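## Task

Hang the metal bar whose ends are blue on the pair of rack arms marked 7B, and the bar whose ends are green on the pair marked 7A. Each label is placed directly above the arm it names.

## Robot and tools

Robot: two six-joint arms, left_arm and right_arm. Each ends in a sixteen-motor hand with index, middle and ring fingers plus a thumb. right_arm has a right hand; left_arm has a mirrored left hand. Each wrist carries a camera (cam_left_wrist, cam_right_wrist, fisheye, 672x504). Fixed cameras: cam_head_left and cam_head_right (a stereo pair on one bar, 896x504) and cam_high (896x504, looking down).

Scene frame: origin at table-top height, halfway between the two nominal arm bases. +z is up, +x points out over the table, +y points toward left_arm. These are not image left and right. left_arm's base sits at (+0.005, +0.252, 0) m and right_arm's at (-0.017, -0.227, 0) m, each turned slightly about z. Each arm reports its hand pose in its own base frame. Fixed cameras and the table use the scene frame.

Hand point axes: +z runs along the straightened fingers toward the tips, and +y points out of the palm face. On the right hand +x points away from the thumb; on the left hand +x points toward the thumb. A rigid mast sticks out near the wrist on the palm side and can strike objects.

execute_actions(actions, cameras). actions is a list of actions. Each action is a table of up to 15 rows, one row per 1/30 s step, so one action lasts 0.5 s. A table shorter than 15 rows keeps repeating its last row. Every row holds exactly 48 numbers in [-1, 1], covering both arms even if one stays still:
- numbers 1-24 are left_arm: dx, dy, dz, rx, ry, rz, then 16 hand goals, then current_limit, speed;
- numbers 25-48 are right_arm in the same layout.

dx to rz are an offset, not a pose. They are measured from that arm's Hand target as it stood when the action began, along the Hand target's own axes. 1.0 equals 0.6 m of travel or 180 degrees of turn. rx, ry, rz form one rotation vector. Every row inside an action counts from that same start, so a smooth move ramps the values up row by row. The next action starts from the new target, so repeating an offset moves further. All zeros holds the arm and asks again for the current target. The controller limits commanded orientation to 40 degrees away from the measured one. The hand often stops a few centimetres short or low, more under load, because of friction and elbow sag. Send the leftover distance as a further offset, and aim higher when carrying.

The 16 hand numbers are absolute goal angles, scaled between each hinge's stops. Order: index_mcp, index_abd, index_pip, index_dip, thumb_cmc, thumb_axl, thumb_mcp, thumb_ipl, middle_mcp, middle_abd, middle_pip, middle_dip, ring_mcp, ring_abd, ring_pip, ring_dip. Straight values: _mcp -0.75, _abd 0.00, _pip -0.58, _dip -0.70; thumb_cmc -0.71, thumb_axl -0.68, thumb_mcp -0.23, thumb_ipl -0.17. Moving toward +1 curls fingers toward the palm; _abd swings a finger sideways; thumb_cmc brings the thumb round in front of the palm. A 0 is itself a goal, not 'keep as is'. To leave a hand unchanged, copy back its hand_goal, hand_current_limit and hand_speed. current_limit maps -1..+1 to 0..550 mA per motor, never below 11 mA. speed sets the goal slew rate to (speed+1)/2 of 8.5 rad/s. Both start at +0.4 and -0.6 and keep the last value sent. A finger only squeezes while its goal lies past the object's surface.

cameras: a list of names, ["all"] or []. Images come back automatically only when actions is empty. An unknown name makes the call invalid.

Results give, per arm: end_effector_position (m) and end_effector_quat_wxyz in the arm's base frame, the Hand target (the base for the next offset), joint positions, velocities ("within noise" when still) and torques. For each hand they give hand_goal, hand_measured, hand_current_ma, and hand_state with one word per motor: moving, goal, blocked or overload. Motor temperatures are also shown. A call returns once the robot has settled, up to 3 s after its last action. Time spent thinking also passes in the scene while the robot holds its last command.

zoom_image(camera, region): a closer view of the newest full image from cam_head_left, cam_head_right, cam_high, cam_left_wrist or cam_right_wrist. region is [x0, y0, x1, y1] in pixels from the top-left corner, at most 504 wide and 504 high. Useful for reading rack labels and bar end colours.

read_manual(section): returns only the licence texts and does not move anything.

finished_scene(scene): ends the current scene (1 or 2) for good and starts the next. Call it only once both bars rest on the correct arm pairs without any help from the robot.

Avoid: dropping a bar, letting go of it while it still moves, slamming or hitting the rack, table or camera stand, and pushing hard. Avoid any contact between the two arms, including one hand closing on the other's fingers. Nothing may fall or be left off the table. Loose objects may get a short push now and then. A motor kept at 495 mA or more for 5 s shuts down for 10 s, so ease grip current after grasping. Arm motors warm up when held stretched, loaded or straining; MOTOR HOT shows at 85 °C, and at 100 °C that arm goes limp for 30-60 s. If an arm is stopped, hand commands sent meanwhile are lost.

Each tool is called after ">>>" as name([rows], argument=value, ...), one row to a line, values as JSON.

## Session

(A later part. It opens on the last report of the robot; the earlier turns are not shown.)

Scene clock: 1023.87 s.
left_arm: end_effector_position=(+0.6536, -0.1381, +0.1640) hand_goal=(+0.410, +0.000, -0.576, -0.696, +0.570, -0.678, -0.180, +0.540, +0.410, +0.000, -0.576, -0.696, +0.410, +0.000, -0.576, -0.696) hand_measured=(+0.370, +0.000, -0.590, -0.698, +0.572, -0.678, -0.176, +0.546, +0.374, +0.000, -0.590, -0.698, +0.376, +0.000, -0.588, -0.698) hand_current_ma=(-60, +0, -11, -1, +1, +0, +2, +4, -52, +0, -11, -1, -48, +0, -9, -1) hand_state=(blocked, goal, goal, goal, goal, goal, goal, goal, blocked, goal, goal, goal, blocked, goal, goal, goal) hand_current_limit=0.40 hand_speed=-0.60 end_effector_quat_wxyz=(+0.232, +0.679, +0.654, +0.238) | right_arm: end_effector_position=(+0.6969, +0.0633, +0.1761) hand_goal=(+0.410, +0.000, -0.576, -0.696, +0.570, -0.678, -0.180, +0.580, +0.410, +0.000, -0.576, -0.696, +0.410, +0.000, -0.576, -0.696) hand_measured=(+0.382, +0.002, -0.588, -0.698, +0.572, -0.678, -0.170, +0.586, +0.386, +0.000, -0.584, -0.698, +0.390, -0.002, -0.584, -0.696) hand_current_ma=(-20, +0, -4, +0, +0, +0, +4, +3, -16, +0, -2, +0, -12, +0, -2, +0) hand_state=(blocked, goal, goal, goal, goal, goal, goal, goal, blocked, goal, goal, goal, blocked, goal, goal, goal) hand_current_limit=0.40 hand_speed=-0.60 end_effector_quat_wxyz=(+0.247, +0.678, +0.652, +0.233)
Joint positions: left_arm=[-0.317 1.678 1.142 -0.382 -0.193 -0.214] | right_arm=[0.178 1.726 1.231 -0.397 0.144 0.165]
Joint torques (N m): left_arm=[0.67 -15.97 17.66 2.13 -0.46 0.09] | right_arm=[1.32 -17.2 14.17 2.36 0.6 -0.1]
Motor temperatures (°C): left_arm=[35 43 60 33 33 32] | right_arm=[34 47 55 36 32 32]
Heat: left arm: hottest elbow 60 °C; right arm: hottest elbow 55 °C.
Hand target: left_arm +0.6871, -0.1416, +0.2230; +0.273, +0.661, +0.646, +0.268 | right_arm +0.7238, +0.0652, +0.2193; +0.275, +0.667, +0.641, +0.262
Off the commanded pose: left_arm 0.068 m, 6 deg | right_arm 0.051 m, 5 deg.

>>> execute_actions([
  [[0,0.0048,0.0283,0,0,0,0.411,0,-0.576,-0.696,0.571,-0.678,-0.18,0.54,0.411,0,-0.576,-0.696,0.411,0,-0.576,-0.696,0.4,-0.6,0,0.0048,0.0283,0,0,0,0.411,0,-0.576,-0.696,0.571,-0.678,-0.18,0.58,0.411,0,-0.576,-0.696,0.411,0,-0.576,-0.696,0.4,-0.6]],
], cameras=["cam_high","cam_head_left"])

>>> zoom_image(camera="cam_head_left", region=[340, 95, 560, 215])

>>> zoom_image(camera="cam_high", region=[290, 110, 390, 400])

Scene clock: 1050.07 s.
left_arm: end_effector_position=(+0.6625, -0.1385, +0.1484) hand_goal=(+0.410, +0.000, -0.576, -0.696, +0.570, -0.678, -0.180, +0.540, +0.410, +0.000, -0.576, -0.696, +0.410, +0.000, -0.576, -0.696) hand_measured=(+0.370, +0.000, -0.590, -0.698, +0.572, -0.678, -0.176, +0.546, +0.374, +0.000, -0.590, -0.698, +0.376, +0.000, -0.588, -0.698) hand_current_ma=(-60, +0, -11, -1, +1, +0, +2, +4, -52, +0, -11, -1, -48, +0, -9, -1) hand_state=(blocked, goal, goal, goal, goal, goal, goal, goal, blocked, goal, goal, goal, blocked, goal, goal, goal) hand_current_limit=0.40 hand_speed=-0.60 end_effector_quat_wxyz=(+0.223, +0.680, +0.658, +0.233) | right_arm: end_effector_position=(+0.7069, +0.0627, +0.1611) hand_goal=(+0.410, +0.000, -0.576, -0.696, +0.570, -0.678, -0.180, +0.580, +0.410, +0.000, -0.576, -0.696, +0.410, +0.000, -0.576, -0.696) hand_measured=(+0.380, +0.002, -0.588, -0.698, +0.572, -0.678, -0.170, +0.586, +0.386, +0.000, -0.584, -0.698, +0.390, -0.002, -0.584, -0.696) hand_current_ma=(-22, +0, -4, +0, +0, +0, +4, +3, -16, +0, -2, +0, -12, +0, -2, +0) hand_state=(blocked, goal, goal, goal, goal, goal, goal, goal, blocked, goal, goal, goal, blocked, goal, goal, goal) hand_current_limit=0.40 hand_speed=-0.60 end_effector_quat_wxyz=(+0.242, +0.681, +0.653, +0.226)
Joint positions: left_arm=[-0.314 1.721 1.165 -0.382 -0.193 -0.218] | right_arm=[0.175 1.769 1.258 -0.397 0.144 0.168]
Joint torques (N m): left_arm=[0.85 -16.79 17.59 2.8 -0.27 0.1] | right_arm=[0.73 -18.26 14.2 2.71 0.47 -0.17]
Motor temperatures (°C): left_arm=[35 44 69 33 32 32] | right_arm=[34 45 61 36 32 32]
Heat: left arm: hottest elbow 69 °C; right arm: hottest elbow 61 °C.
Hand target: left_arm +0.7012, -0.1419, +0.2131; +0.273, +0.661, +0.646, +0.268 | right_arm +0.7378, +0.0646, +0.2092; +0.275, +0.667, +0.641, +0.262
Off the commanded pose: left_arm 0.075 m, 7 deg | right_arm 0.057 m, 6 deg.
Images, in order (width x height): cam_head_left 896x504, cam_high 896x504.

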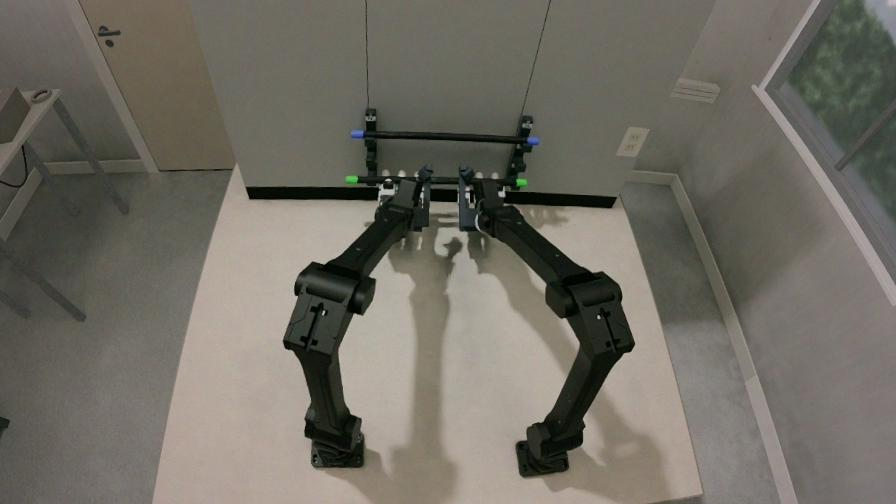

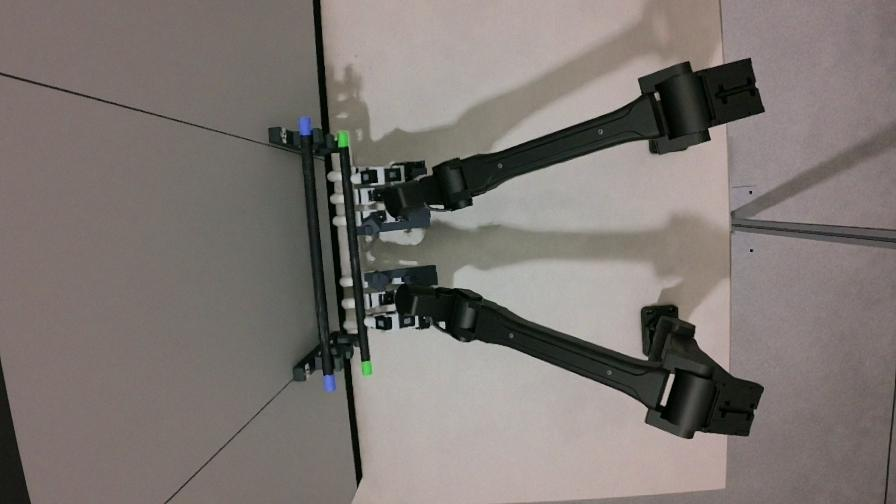

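Scaled by 2.291.

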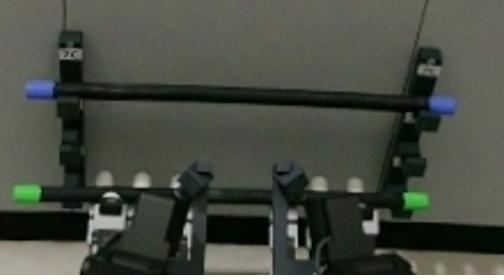

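Scaled by 1.738.

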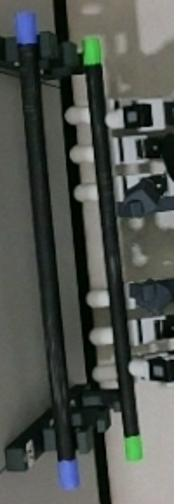

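>>> execute_actions([
  [[-0.01,0.0202,0.0223,0,0,0,0.411,0,-0.576,-0.696,0.571,-0.678,-0.18,0.54,0.411,0,-0.576,-0.696,0.411,0,-0.576,-0.696,0.4,-0.6,-0.01,0.0237,0.0188,0,0,0,0.411,0,-0.576,-0.696,0.571,-0.678,-0.18,0.58,0.411,0,-0.576,-0.696,0.411,0,-0.576,-0.696,0.4,-0.6]],
])

Scene clock: 1066.13 s.
left_arm: end_effector_position=(+0.6846, -0.1412, +0.1543) hand_goal=(+0.410, +0.000, -0.576, -0.696, +0.570, -0.678, -0.180, +0.540, +0.410, +0.000, -0.576, -0.696, +0.410, +0.000, -0.576, -0.696) hand_measured=(+0.370, +0.000, -0.590, -0.698, +0.572, -0.678, -0.176, +0.546, +0.374, +0.000, -0.590, -0.698, +0.376, +0.000, -0.588, -0.698) hand_current_ma=(-62, +0, -11, -1, +0, +0, +3, +4, -52, +0, -11, -1, -45, +0, -8, -1) hand_state=(blocked, goal, goal, goal, goal, goal, goal, goal, blocked, goal, goal, goal, blocked, goal, goal, goal) hand_current_limit=0.40 hand_speed=-0.60 end_effector_quat_wxyz=(+0.232, +0.675, +0.659, +0.238) | right_arm: end_effector_position=(+0.7264, +0.0593, +0.1666) hand_goal=(+0.410, +0.000, -0.576, -0.696, +0.570, -0.678, -0.180, +0.580, +0.410, +0.000, -0.576, -0.696, +0.410, +0.000, -0.576, -0.696) hand_measured=(+0.380, +0.000, -0.588, -0.698, +0.572, -0.678, -0.170, +0.586, +0.384, +0.000, -0.584, -0.698, +0.390, -0.002, -0.584, -0.696) hand_current_ma=(-22, +0, -4, +0, +0, +0, +4, +3, -17, +0, -2, +0, -12, +0, -2, +0) hand_state=(blocked, goal, goal, goal, goal, goal, goal, goal, blocked, goal, goal, goal, blocked, goal, goal, goal) hand_current_limit=0.40 hand_speed=-0.60 end_effector_quat_wxyz=(+0.248, +0.681, +0.649, +0.233)
Joint positions: left_arm=[-0.307 1.762 1.228 -0.382 -0.193 -0.218] | right_arm=[0.165 1.804 1.313 -0.397 0.139 0.164]
Joint torques (N m): left_arm=[0.85 -17.08 17.73 2.18 -0.28 0.09] | right_arm=[-0.26 -18.78 14.61 2.17 0.12 -0.23]
Motor temperatures (°C): left_arm=[34 44 68 33 32 32] | right_arm=[34 46 59 36 31 32]
Heat: left arm: hottest elbow 68 °C; right arm: hottest elbow 59 °C.
Hand target: left_arm +0.7191, -0.1483, +0.2122; +0.273, +0.661, +0.646, +0.268 | right_arm +0.7556, +0.0579, +0.2112; +0.275, +0.667, +0.641, +0.262
Off the commanded pose: left_arm 0.068 m, 6 deg | right_arm 0.053 m, 5 deg.

>>> execute_actions(actions=[])

>>> zoom_image(camera="cam_head_left", region=[340, 95, 440, 200])

>>> zoom_image(camera="cam_head_left", region=[480, 95, 580, 200])

>>> zoom_image(camera="cam_high", region=[290, 110, 390, 400])

Scene clock: 1072.77 s.
left_arm: end_effector_position=(+0.6846, -0.1412, +0.1543) hand_goal=(+0.410, +0.000, -0.576, -0.696, +0.570, -0.678, -0.180, +0.540, +0.410, +0.000, -0.576, -0.696, +0.410, +0.000, -0.576, -0.696) hand_measured=(+0.370, +0.000, -0.590, -0.698, +0.572, -0.678, -0.176, +0.546, +0.374, +0.000, -0.590, -0.698, +0.376, +0.000, -0.588, -0.698) hand_current_ma=(-62, +0, -11, -1, +0, +0, +3, +4, -52, +0, -11, -1, -45, +0, -8, -1) hand_state=(blocked, goal, goal, goal, goal, goal, goal, goal, blocked, goal, goal, goal, blocked, goal, goal, goal) hand_current_limit=0.40 hand_speed=-0.60 end_effector_quat_wxyz=(+0.232, +0.675, +0.659, +0.238) | right_arm: end_effector_position=(+0.7264, +0.0593, +0.1666) hand_goal=(+0.410, +0.000, -0.576, -0.696, +0.570, -0.678, -0.180, +0.580, +0.410, +0.000, -0.576, -0.696, +0.410, +0.000, -0.576, -0.696) hand_measured=(+0.380, +0.000, -0.588, -0.698, +0.572, -0.678, -0.170, +0.586, +0.384, +0.000, -0.584, -0.698, +0.390, -0.002, -0.584, -0.696) hand_current_ma=(-22, +0, -4, +0, +0, +0, +4, +3, -17, +0, -2, +0, -12, +0, -2, +0) hand_state=(blocked, goal, goal, goal, goal, goal, goal, goal, blocked, goal, goal, goal, blocked, goal, goal, goal) hand_current_limit=0.40 hand_speed=-0.60 end_effector_quat_wxyz=(+0.248, +0.681, +0.649, +0.233)
Joint positions: left_arm=[-0.307 1.762 1.228 -0.382 -0.193 -0.218] | right_arm=[0.165 1.804 1.313 -0.397 0.139 0.164]
Joint velocities: within noise
Joint torques (N m): left_arm=[0.67 -17.14 17.78 2.21 -0.29 0.09] | right_arm=[-0.26 -18.84 14.54 2.06 0.12 -0.23]
Motor temperatures (°C): left_arm=[34 44 67 33 32 32] | right_arm=[34 47 59 36 31 32]
Heat: left arm: hottest elbow 67 °C; right arm: hottest elbow 59 °C.
Hand target: left_arm +0.7191, -0.1483, +0.2122; +0.273, +0.661, +0.646, +0.268 | right_arm +0.7556, +0.0579, +0.2112; +0.275, +0.667, +0.641, +0.262
Off the commanded pose: left_arm 0.068 m, 6 deg | right_arm 0.053 m, 5 deg.
camera_calibration:
cam_left_wrist: T_world_to_cam=[[-0.504329, -0.72879, -0.46316, 0.284775], [-0.86294, 0.444875, 0.239627, 0.570638], [0.0314102, 0.52053, -0.853265, 0.307381], [0, 0, 0, 1]] pos_world=[0.626391, -0.206322, 0.257434]
cam_right_wrist: T_world_to_cam=[[0.435921, -0.80928, 0.393751, -0.297581], [-0.899744, -0.381757, 0.211476, 0.592649], [-0.0208266, -0.446462, -0.89456, 0.313665], [0, 0, 0, 1]] pos_world=[0.669487, 0.125461, 0.272434]

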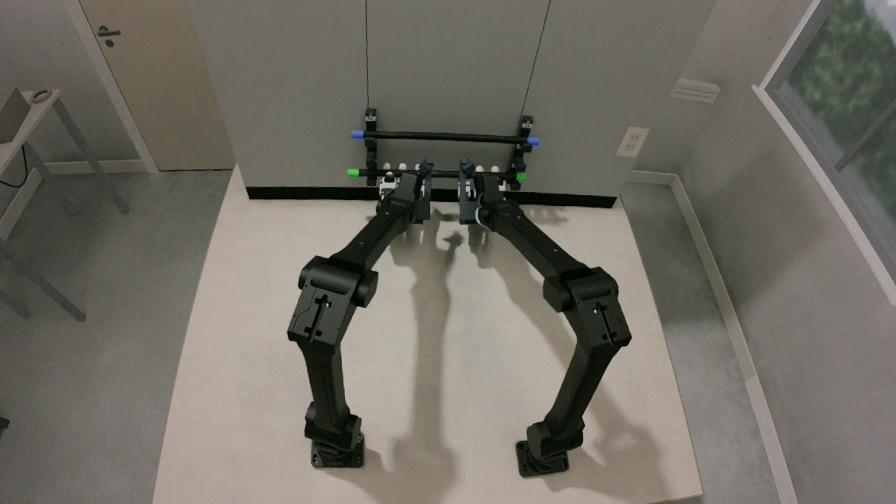

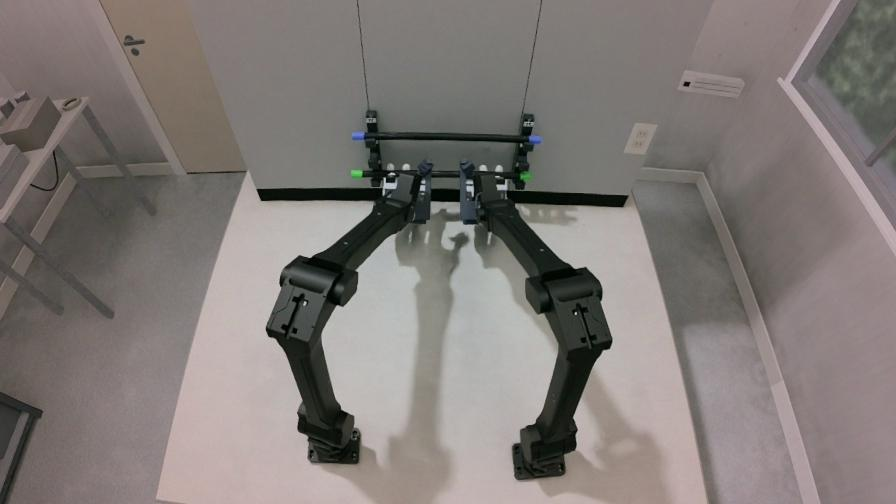

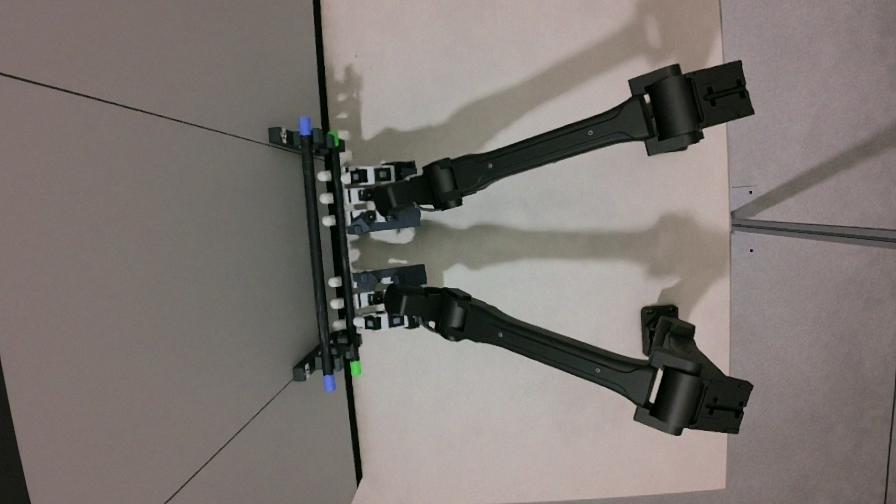

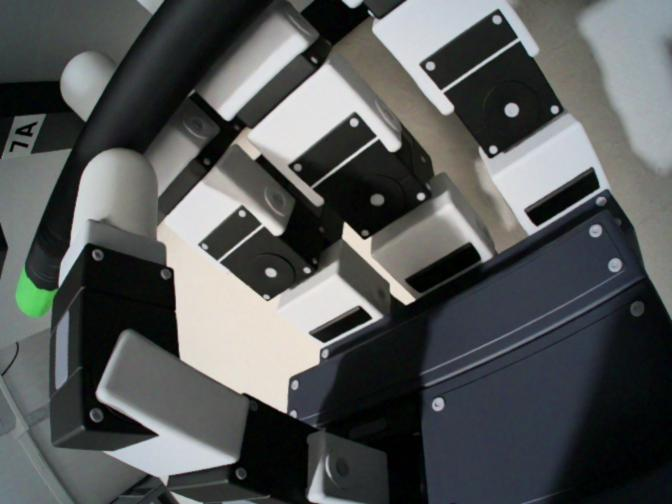

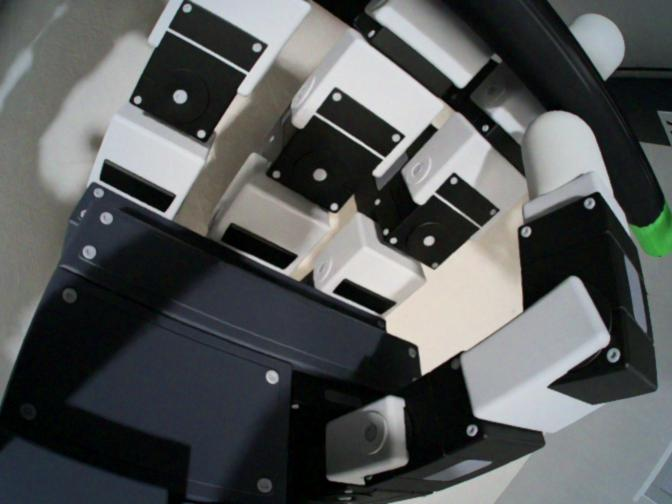

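Scaled by 4.800.

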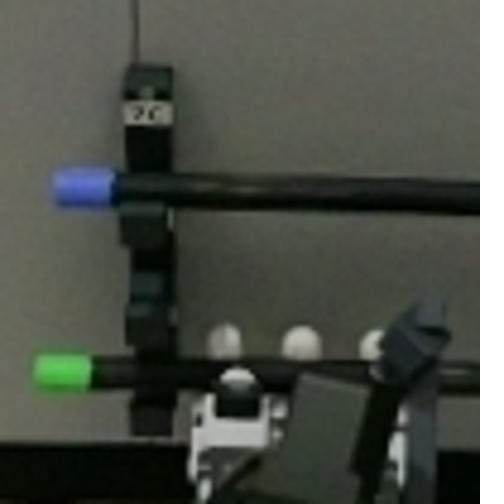

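Scaled by 4.800.

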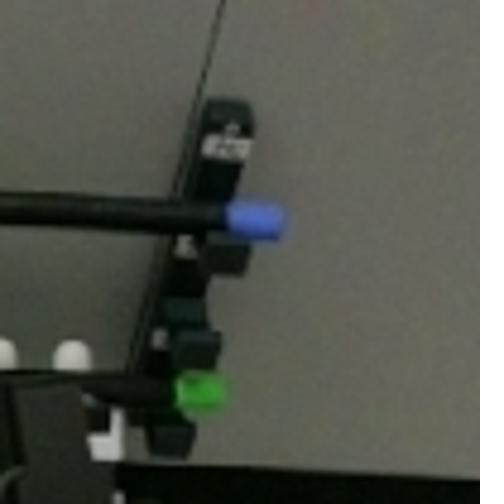

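Scaled by 1.738.

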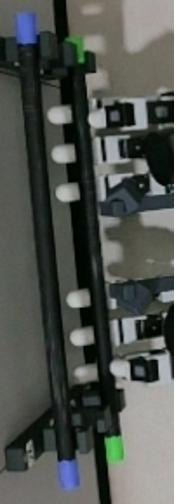

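>>> execute_actions([
  [[-0.0133,0.0083,0.0177,0,0,0,0.411,0,-0.576,-0.696,0.571,-0.678,-0.18,0.54,0.411,0,-0.576,-0.696,0.411,0,-0.576,-0.696,0.4,-0.6,-0.0133,0.0083,0.0177,0,0,0,0.411,0,-0.576,-0.696,0.571,-0.678,-0.18,0.58,0.411,0,-0.576,-0.696,0.411,0,-0.576,-0.696,0.4,-0.6]],
], cameras=["cam_high","cam_head_left"])

>>> zoom_image(camera="cam_head_left", region=[340, 95, 440, 200])

>>> zoom_image(camera="cam_high", region=[290, 110, 390, 400])

Scene clock: 1085.83 s.
left_arm: end_effector_position=(+0.6976, -0.1476, +0.1517) hand_goal=(+0.410, +0.000, -0.576, -0.696, +0.570, -0.678, -0.180, +0.540, +0.410, +0.000, -0.576, -0.696, +0.410, +0.000, -0.576, -0.696) hand_measured=(+0.370, +0.000, -0.590, -0.698, +0.572, -0.678, -0.176, +0.546, +0.374, +0.000, -0.590, -0.698, +0.378, +0.000, -0.588, -0.698) hand_current_ma=(-62, +0, -11, -1, +0, +0, +3, +5, -52, +0, -11, -1, -44, +0, -8, -1) hand_state=(blocked, goal, goal, goal, goal, goal, goal, goal, blocked, goal, goal, goal, blocked, goal, goal, goal) hand_current_limit=0.40 hand_speed=-0.60 end_effector_quat_wxyz=(+0.234, +0.675, +0.658, +0.239) | right_arm: end_effector_position=(+0.7361, +0.0536, +0.1613) hand_goal=(+0.410, +0.000, -0.576, -0.696, +0.570, -0.678, -0.180, +0.580, +0.410, +0.000, -0.576, -0.696, +0.410, +0.000, -0.576, -0.696) hand_measured=(+0.380, +0.000, -0.588, -0.698, +0.572, -0.678, -0.170, +0.586, +0.384, +0.000, -0.584, -0.698, +0.388, -0.002, -0.584, -0.698) hand_current_ma=(-22, +0, -4, +0, +0, +0, +4, +3, -18, +0, -2, +0, -14, +0, -2, +0) hand_state=(blocked, goal, goal, goal, goal, goal, goal, goal, blocked, goal, goal, goal, blocked, goal, goal, goal) hand_current_limit=0.40 hand_speed=-0.60 end_effector_quat_wxyz=(+0.245, +0.681, +0.649, +0.233)
Joint positions: left_arm=[-0.31 1.798 1.268 -0.382 -0.193 -0.218] | right_arm=[0.151 1.83 1.337 -0.397 0.127 0.153]
Joint torques (N m): left_arm=[-0.03 -17.79 17.66 2 -0.52 0.04] | right_arm=[-0.44 -19.37 14.63 2.18 0.14 -0.23]
Motor temperatures (°C): left_arm=[34 44 67 33 32 32] | right_arm=[34 48 60 36 31 32]
Heat: left arm: hottest elbow 67 °C; right arm: hottest elbow 60 °C.
Hand target: left_arm +0.7299, -0.1565, +0.2082; +0.273, +0.661, +0.646, +0.268 | right_arm +0.7662, +0.0495, +0.2072; +0.275, +0.667, +0.641, +0.262
Off the commanded pose: left_arm 0.066 m, 6 deg | right_arm 0.055 m, 5 deg.
Images, in order (width x height): cam_head_left 896x504, cam_high 896x504.

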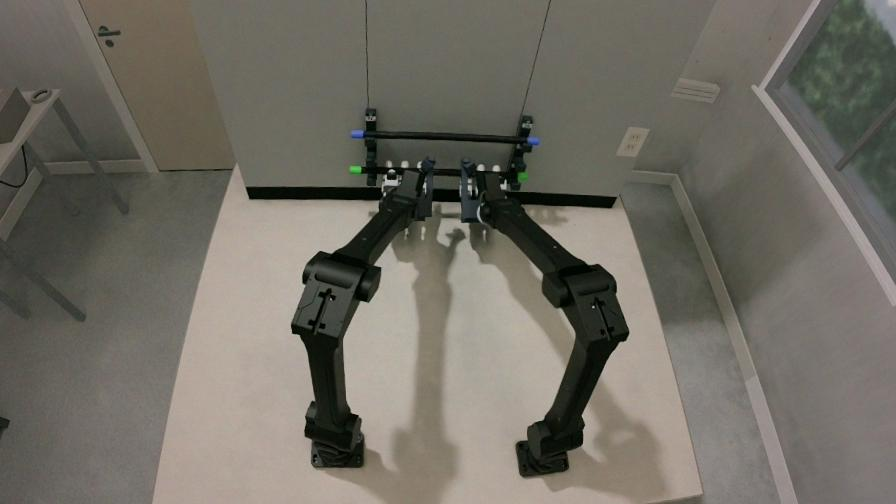

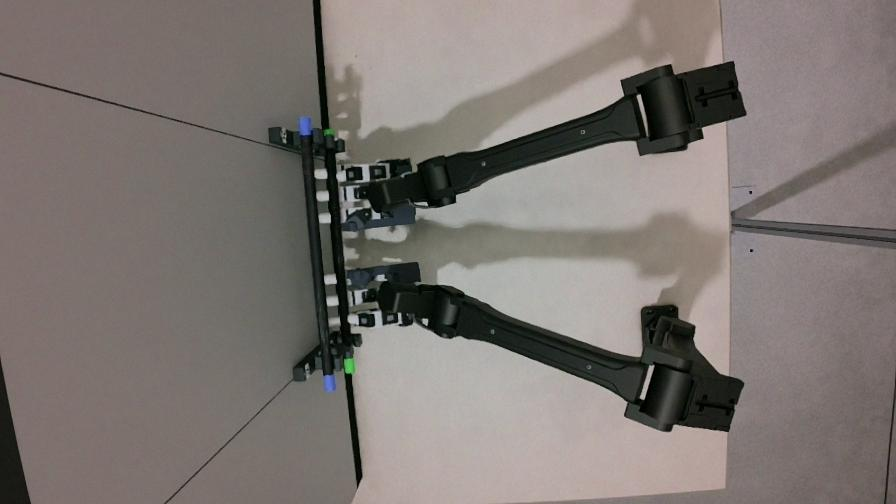

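Scaled by 4.800.

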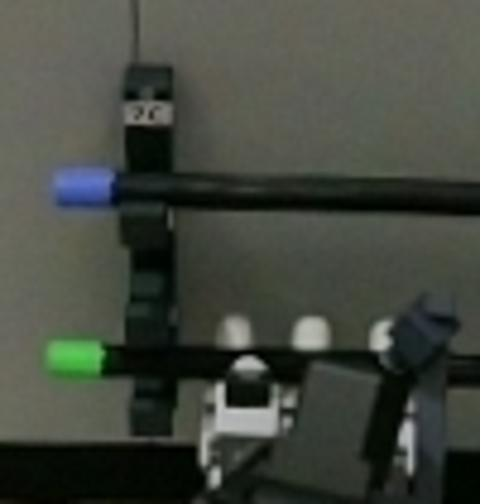

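Scaled by 1.738.

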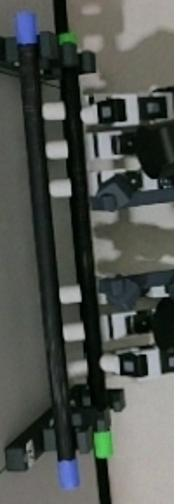

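>>> execute_actions([
  [[0,-0.0177,0.0107,0,0,0,0.411,0,-0.576,-0.696,0.571,-0.678,-0.18,0.54,0.411,0,-0.576,-0.696,0.411,0,-0.576,-0.696,0.4,-0.6,0,-0.0082,0.0131,0,0,0,0.411,0,-0.576,-0.696,0.571,-0.678,-0.18,0.58,0.411,0,-0.576,-0.696,0.411,0,-0.576,-0.696,0.4,-0.6]],
  [[0,-0.0094,0.0095,0,0,0,0.411,0,-0.576,-0.696,0.571,-0.678,-0.18,0.54,0.411,0,-0.576,-0.696,0.411,0,-0.576,-0.696,0.4,-0.6,0,-0.007,0.0071,0,0,0,0.411,0,-0.576,-0.696,0.571,-0.678,-0.18,0.58,0.411,0,-0.576,-0.696,0.411,0,-0.576,-0.696,0.4,-0.6]],
], cameras=["cam_high","cam_head_left"])

>>> zoom_image(camera="cam_head_left", region=[340, 95, 440, 200])

>>> zoom_image(camera="cam_head_left", region=[480, 95, 580, 200])

Scene clock: 1100.63 s.
left_arm: end_effector_position=(+0.6989, -0.1480, +0.1385) hand_goal=(+0.410, +0.000, -0.576, -0.696, +0.570, -0.678, -0.180, +0.540, +0.410, +0.000, -0.576, -0.696, +0.410, +0.000, -0.576, -0.696) hand_measured=(+0.368, +0.000, -0.590, -0.698, +0.572, -0.678, -0.176, +0.546, +0.374, +0.000, -0.590, -0.698, +0.378, +0.000, -0.588, -0.698) hand_current_ma=(-63, +0, -11, -1, +0, +0, +3, +5, -52, +0, -11, -1, -44, +0, -8, -1) hand_state=(blocked, goal, goal, goal, goal, goal, goal, goal, blocked, goal, goal, goal, blocked, goal, goal, goal) hand_current_limit=0.40 hand_speed=-0.60 end_effector_quat_wxyz=(+0.228, +0.677, +0.659, +0.236) | right_arm: end_effector_position=(+0.7371, +0.0529, +0.1476) hand_goal=(+0.410, +0.000, -0.576, -0.696, +0.570, -0.678, -0.180, +0.580, +0.410, +0.000, -0.576, -0.696, +0.410, +0.000, -0.576, -0.696) hand_measured=(+0.380, +0.000, -0.588, -0.698, +0.572, -0.678, -0.170, +0.586, +0.384, +0.000, -0.584, -0.698, +0.388, -0.002, -0.584, -0.698) hand_current_ma=(-23, +0, -4, +0, +0, +0, +4, +3, -18, +0, -2, +0, -14, +0, -2, +0) hand_state=(blocked, goal, goal, goal, goal, goal, goal, goal, blocked, goal, goal, goal, blocked, goal, goal, goal) hand_current_limit=0.40 hand_speed=-0.60 end_effector_quat_wxyz=(+0.240, +0.683, +0.651, +0.227)
Joint positions: left_arm=[-0.31 1.819 1.268 -0.374 -0.193 -0.218] | right_arm=[0.149 1.85 1.337 -0.394 0.126 0.153]
Joint torques (N m): left_arm=[0.26 -18.14 14.99 3.79 -0.55 0.02] | right_arm=[-0.38 -19.31 13.59 3.18 0.16 -0.25]
Motor temperatures (°C): left_arm=[34 44 67 33 32 32] | right_arm=[34 48 64 36 31 32]
Heat: left arm: hottest elbow 67 °C; right arm: hottest elbow 64 °C.
Hand target: left_arm +0.7270, -0.1564, +0.1881; +0.273, +0.661, +0.646, +0.268 | right_arm +0.7683, +0.0493, +0.1922; +0.275, +0.667, +0.641, +0.262
Off the commanded pose: left_arm 0.058 m, 7 deg | right_arm 0.055 m, 6 deg.
Images, in order (width x height): cam_head_left 896x504, cam_high 896x504.

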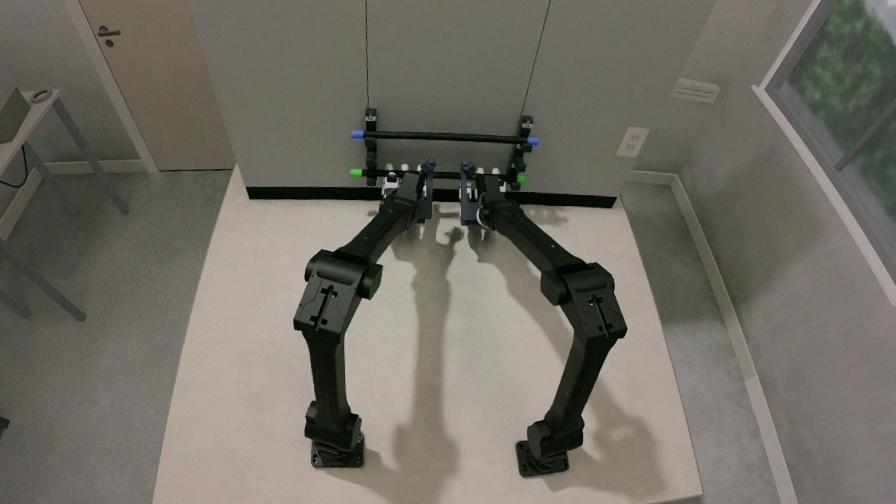

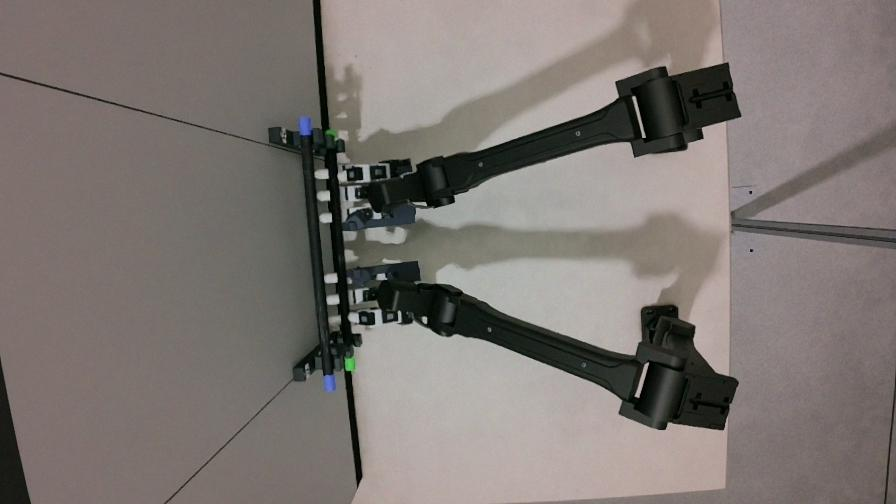

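Scaled by 4.800.

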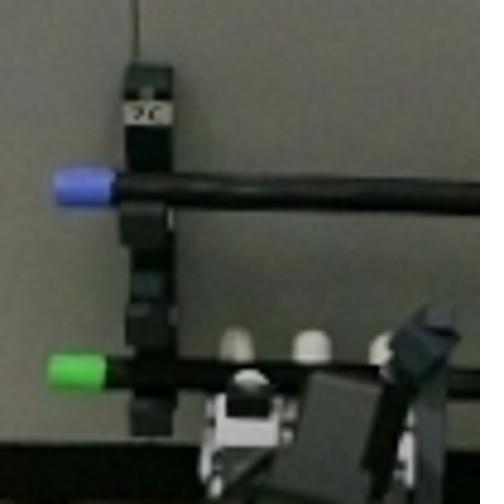

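Scaled by 4.800.

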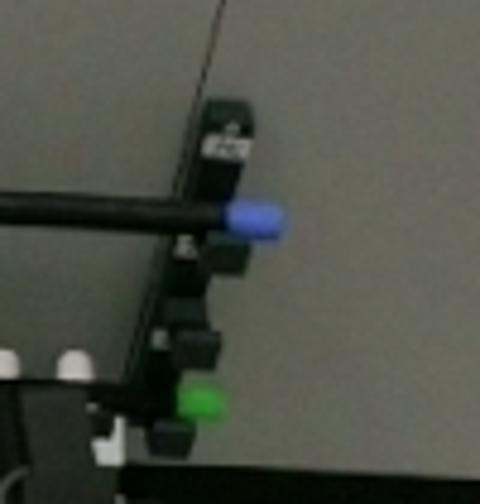

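>>> zoom_image(camera="cam_high", region=[290, 110, 370, 190])

>>> zoom_image(camera="cam_high", region=[310, 310, 390, 390])

>>> zoom_image(camera="cam_head_right", region=[340, 95, 440, 200])

Scaled by 6.300.

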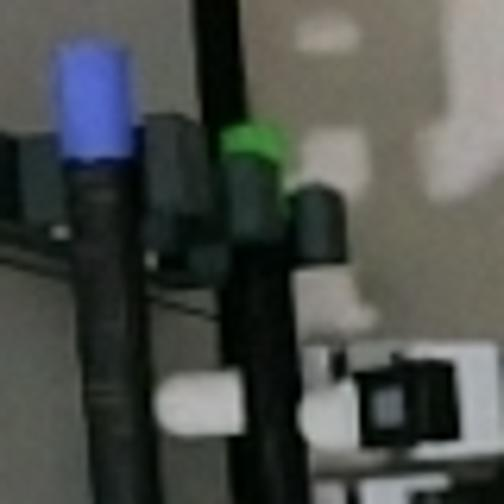

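Scaled by 6.300.

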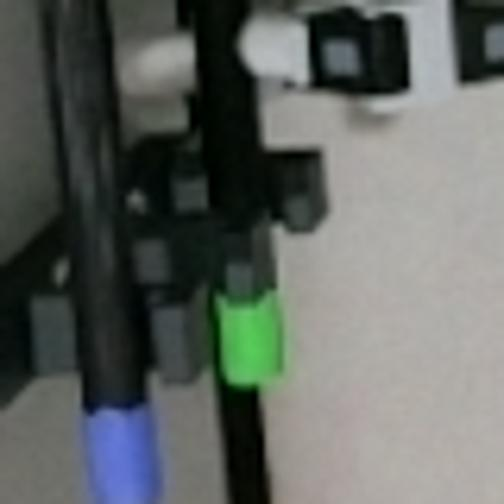

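This scene's latest camera images include none from cam_head_right. They are from: cam_head_left, cam_high. cam_head_right's image comes with the result of a call that names it in "cameras".

>>> execute_actions([
  [[0,-0.0118,0.0118,0,0,0,0.411,0,-0.576,-0.696,0.571,-0.678,-0.18,0.54,0.411,0,-0.576,-0.696,0.411,0,-0.576,-0.696,0.4,-0.6,0,-0.007,0.0071,0,0,0,0.411,0,-0.576,-0.696,0.571,-0.678,-0.18,0.58,0.411,0,-0.576,-0.696,0.411,0,-0.576,-0.696,0.4,-0.6]],
  [[0,-0.0094,0.0095,0,0,0,0.411,0,-0.576,-0.696,0.571,-0.678,-0.18,0.54,0.411,0,-0.576,-0.696,0.411,0,-0.576,-0.696,0.4,-0.6,0,-0.007,0.0071,0,0,0,0.411,0,-0.576,-0.696,0.571,-0.678,-0.18,0.58,0.411,0,-0.576,-0.696,0.411,0,-0.576,-0.696,0.4,-0.6]],
], cameras=["cam_high","cam_head_left"])

>>> zoom_image(camera="cam_head_left", region=[340, 95, 440, 200])

>>> zoom_image(camera="cam_head_left", region=[480, 95, 580, 200])

Scene clock: 1118.67 s.
left_arm: end_effector_position=(+0.7045, -0.1498, +0.1300) hand_goal=(+0.410, +0.000, -0.576, -0.696, +0.570, -0.678, -0.180, +0.540, +0.410, +0.000, -0.576, -0.696, +0.410, +0.000, -0.576, -0.696) hand_measured=(+0.368, +0.000, -0.590, -0.698, +0.572, -0.678, -0.176, +0.546, +0.374, +0.000, -0.590, -0.698, +0.380, +0.000, -0.588, -0.698) hand_current_ma=(-64, +0, -11, -1, +0, +0, +2, +5, -52, +0, -11, -1, -40, +0, -7, -1) hand_state=(blocked, goal, goal, goal, goal, goal, goal, goal, blocked, goal, goal, goal, blocked, goal, goal, goal) hand_current_limit=0.40 hand_speed=-0.60 end_effector_quat_wxyz=(+0.235, +0.675, +0.657, +0.240) | right_arm: end_effector_position=(+0.7410, +0.0522, +0.1412) hand_goal=(+0.410, +0.000, -0.576, -0.696, +0.570, -0.678, -0.180, +0.580, +0.410, +0.000, -0.576, -0.696, +0.410, +0.000, -0.576, -0.696) hand_measured=(+0.380, +0.000, -0.588, -0.698, +0.572, -0.678, -0.170, +0.586, +0.384, +0.000, -0.586, -0.698, +0.386, -0.002, -0.584, -0.698) hand_current_ma=(-23, +0, -4, +0, +0, +0, +4, +3, -19, +0, -3, +0, -15, +0, -2, +0) hand_state=(blocked, goal, goal, goal, goal, goal, goal, goal, blocked, goal, goal, goal, blocked, goal, goal, goal) hand_current_limit=0.40 hand_speed=-0.60 end_effector_quat_wxyz=(+0.244, +0.682, +0.650, +0.230)
Joint positions: left_arm=[-0.31 1.844 1.268 -0.333 -0.193 -0.218] | right_arm=[0.148 1.867 1.337 -0.368 0.127 0.152]
Joint torques (N m): left_arm=[-0.03 -17.9 13.44 3.84 -0.54 0.03] | right_arm=[-0.21 -19.49 12.63 3.32 0.12 -0.21]
Motor temperatures (°C): left_arm=[34 44 66 33 32 32] | right_arm=[34 49 65 36 31 32]
Heat: left arm: hottest elbow 66 °C; right arm: hottest elbow 65 °C.
Hand target: left_arm +0.7270, -0.1564, +0.1701; +0.273, +0.661, +0.646, +0.268 | right_arm +0.7683, +0.0493, +0.1802; +0.275, +0.667, +0.641, +0.262
Off the commanded pose: left_arm 0.046 m, 6 deg | right_arm 0.048 m, 6 deg.
Images, in order (width x height): cam_head_left 896x504, cam_high 896x504.

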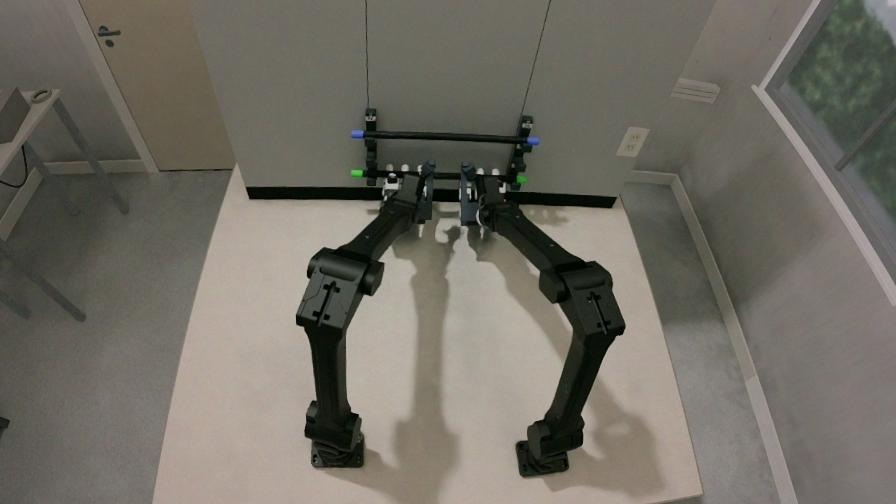

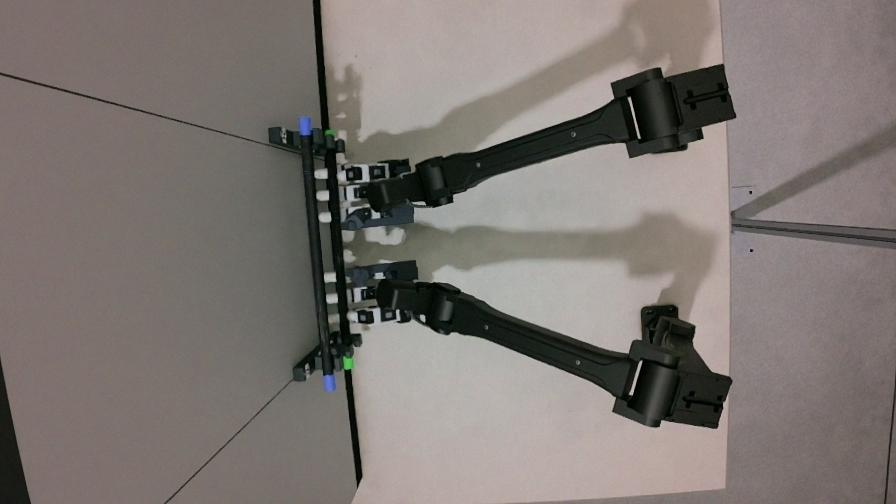

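Scaled by 4.800.

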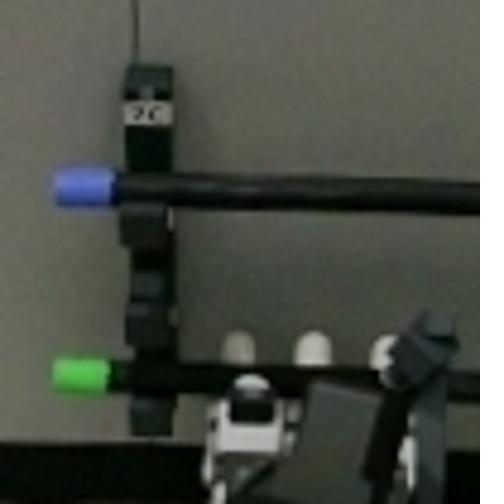

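Scaled by 4.800.

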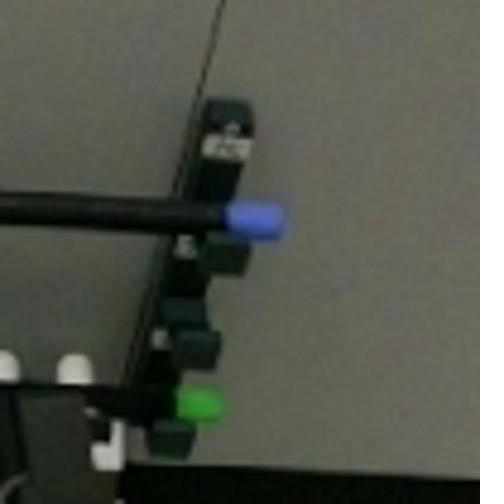

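>>> execute_actions([
  [[0,-0.0212,0.0025,0,0,0,0.411,0,-0.576,-0.696,0.571,-0.678,-0.18,0.54,0.411,0,-0.576,-0.696,0.411,0,-0.576,-0.696,0.4,-0.6,0,-0.0105,0.0035,0,0,0,0.411,0,-0.576,-0.696,0.571,-0.678,-0.18,0.58,0.411,0,-0.576,-0.696,0.411,0,-0.576,-0.696,0.4,-0.6]],
  [[0,-0.0165,0.0048,0,0,0,0.411,0,-0.576,-0.696,0.571,-0.678,-0.18,0.54,0.411,0,-0.576,-0.696,0.411,0,-0.576,-0.696,0.4,-0.6,0,-0.0105,0.0035,0,0,0,0.411,0,-0.576,-0.696,0.571,-0.678,-0.18,0.58,0.411,0,-0.576,-0.696,0.411,0,-0.576,-0.696,0.4,-0.6]],
], cameras=["cam_high","cam_head_left"])

>>> zoom_image(camera="cam_head_left", region=[340, 95, 440, 200])

>>> zoom_image(camera="cam_high", region=[310, 310, 390, 390])

>>> zoom_image(camera="cam_head_left", region=[480, 95, 580, 200])

Scene clock: 1129.40 s.
left_arm: end_effector_position=(+0.7080, -0.1469, +0.1326) hand_goal=(+0.410, +0.000, -0.576, -0.696, +0.570, -0.678, -0.180, +0.540, +0.410, +0.000, -0.576, -0.696, +0.410, +0.000, -0.576, -0.696) hand_measured=(+0.368, +0.000, -0.590, -0.698, +0.572, -0.678, -0.176, +0.546, +0.374, +0.000, -0.590, -0.698, +0.378, +0.000, -0.588, -0.698) hand_current_ma=(-64, +0, -11, -1, +0, +0, +1, +5, -52, +0, -11, -1, -43, +0, -8, -1) hand_state=(blocked, goal, goal, goal, goal, goal, goal, goal, blocked, goal, goal, goal, blocked, goal, goal, goal) hand_current_limit=0.40 hand_speed=-0.60 end_effector_quat_wxyz=(+0.250, +0.667, +0.656, +0.250) | right_arm: end_effector_position=(+0.7452, +0.0542, +0.1434) hand_goal=(+0.410, +0.000, -0.576, -0.696, +0.570, -0.678, -0.180, +0.580, +0.410, +0.000, -0.576, -0.696, +0.410, +0.000, -0.576, -0.696) hand_measured=(+0.380, +0.000, -0.588, -0.698, +0.572, -0.678, -0.170, +0.586, +0.382, +0.000, -0.586, -0.698, +0.386, -0.002, -0.584, -0.698) hand_current_ma=(-23, +0, -4, +0, +0, +0, +4, +3, -19, +0, -3, +0, -16, +0, -2, +0) hand_state=(blocked, goal, goal, goal, goal, goal, goal, goal, blocked, goal, goal, goal, blocked, goal, goal, goal) hand_current_limit=0.40 hand_speed=-0.60 end_effector_quat_wxyz=(+0.251, +0.678, +0.648, +0.239)
Joint positions: left_arm=[-0.306 1.847 1.254 -0.276 -0.196 -0.218] | right_arm=[0.149 1.873 1.337 -0.338 0.127 0.149]
Joint torques (N m): left_arm=[-0.62 -18.02 9.76 3.84 -0.58 -0.01] | right_arm=[-0.15 -19.84 10.45 3.3 0.17 -0.2]
Motor temperatures (°C): left_arm=[34 44 66 33 32 32] | right_arm=[34 47 64 36 31 32]
Heat: left arm: hottest elbow 66 °C; right arm: hottest elbow 64 °C.
Hand target: left_arm +0.7141, -0.1561, +0.1510; +0.273, +0.661, +0.646, +0.268 | right_arm +0.7623, +0.0495, +0.1683; +0.275, +0.667, +0.641, +0.262
Off the commanded pose: left_arm 0.021 m, 4 deg | right_arm 0.031 m, 4 deg.
Images, in order (width x height): cam_head_left 896x504, cam_high 896x504.

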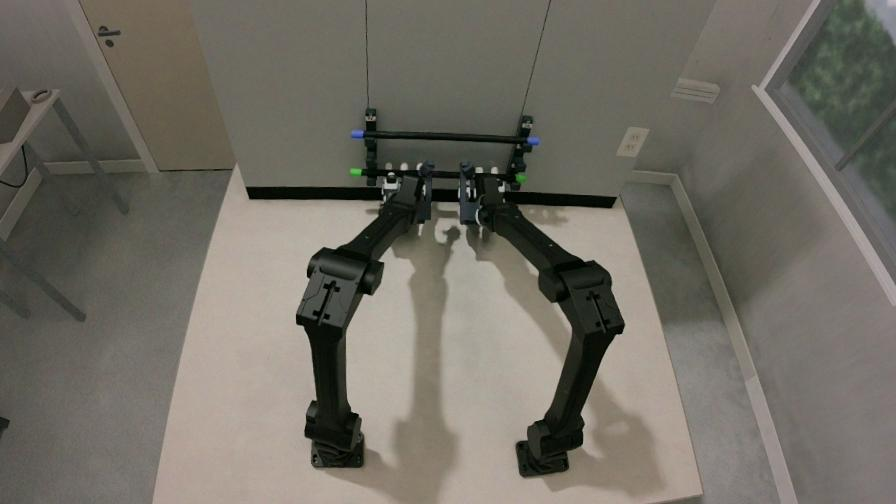

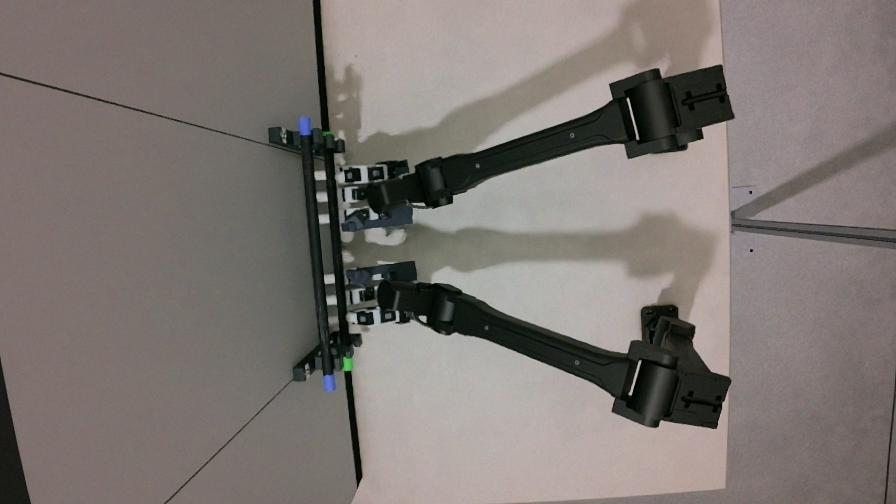

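Scaled by 4.800.

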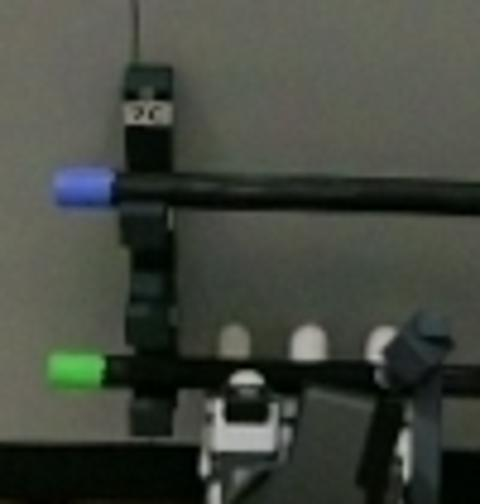

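Scaled by 6.300.

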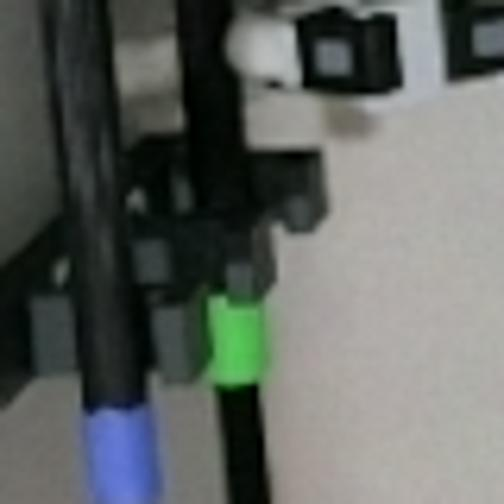

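Scaled by 4.800.

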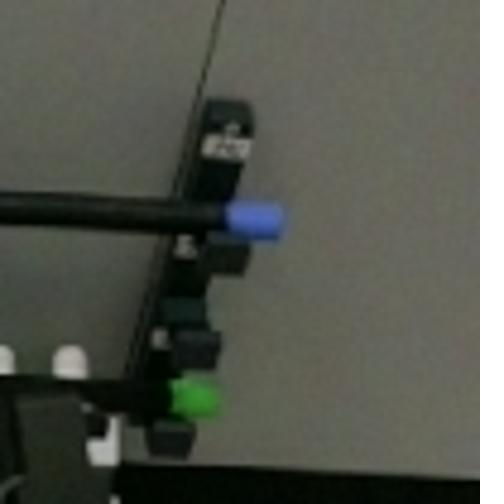

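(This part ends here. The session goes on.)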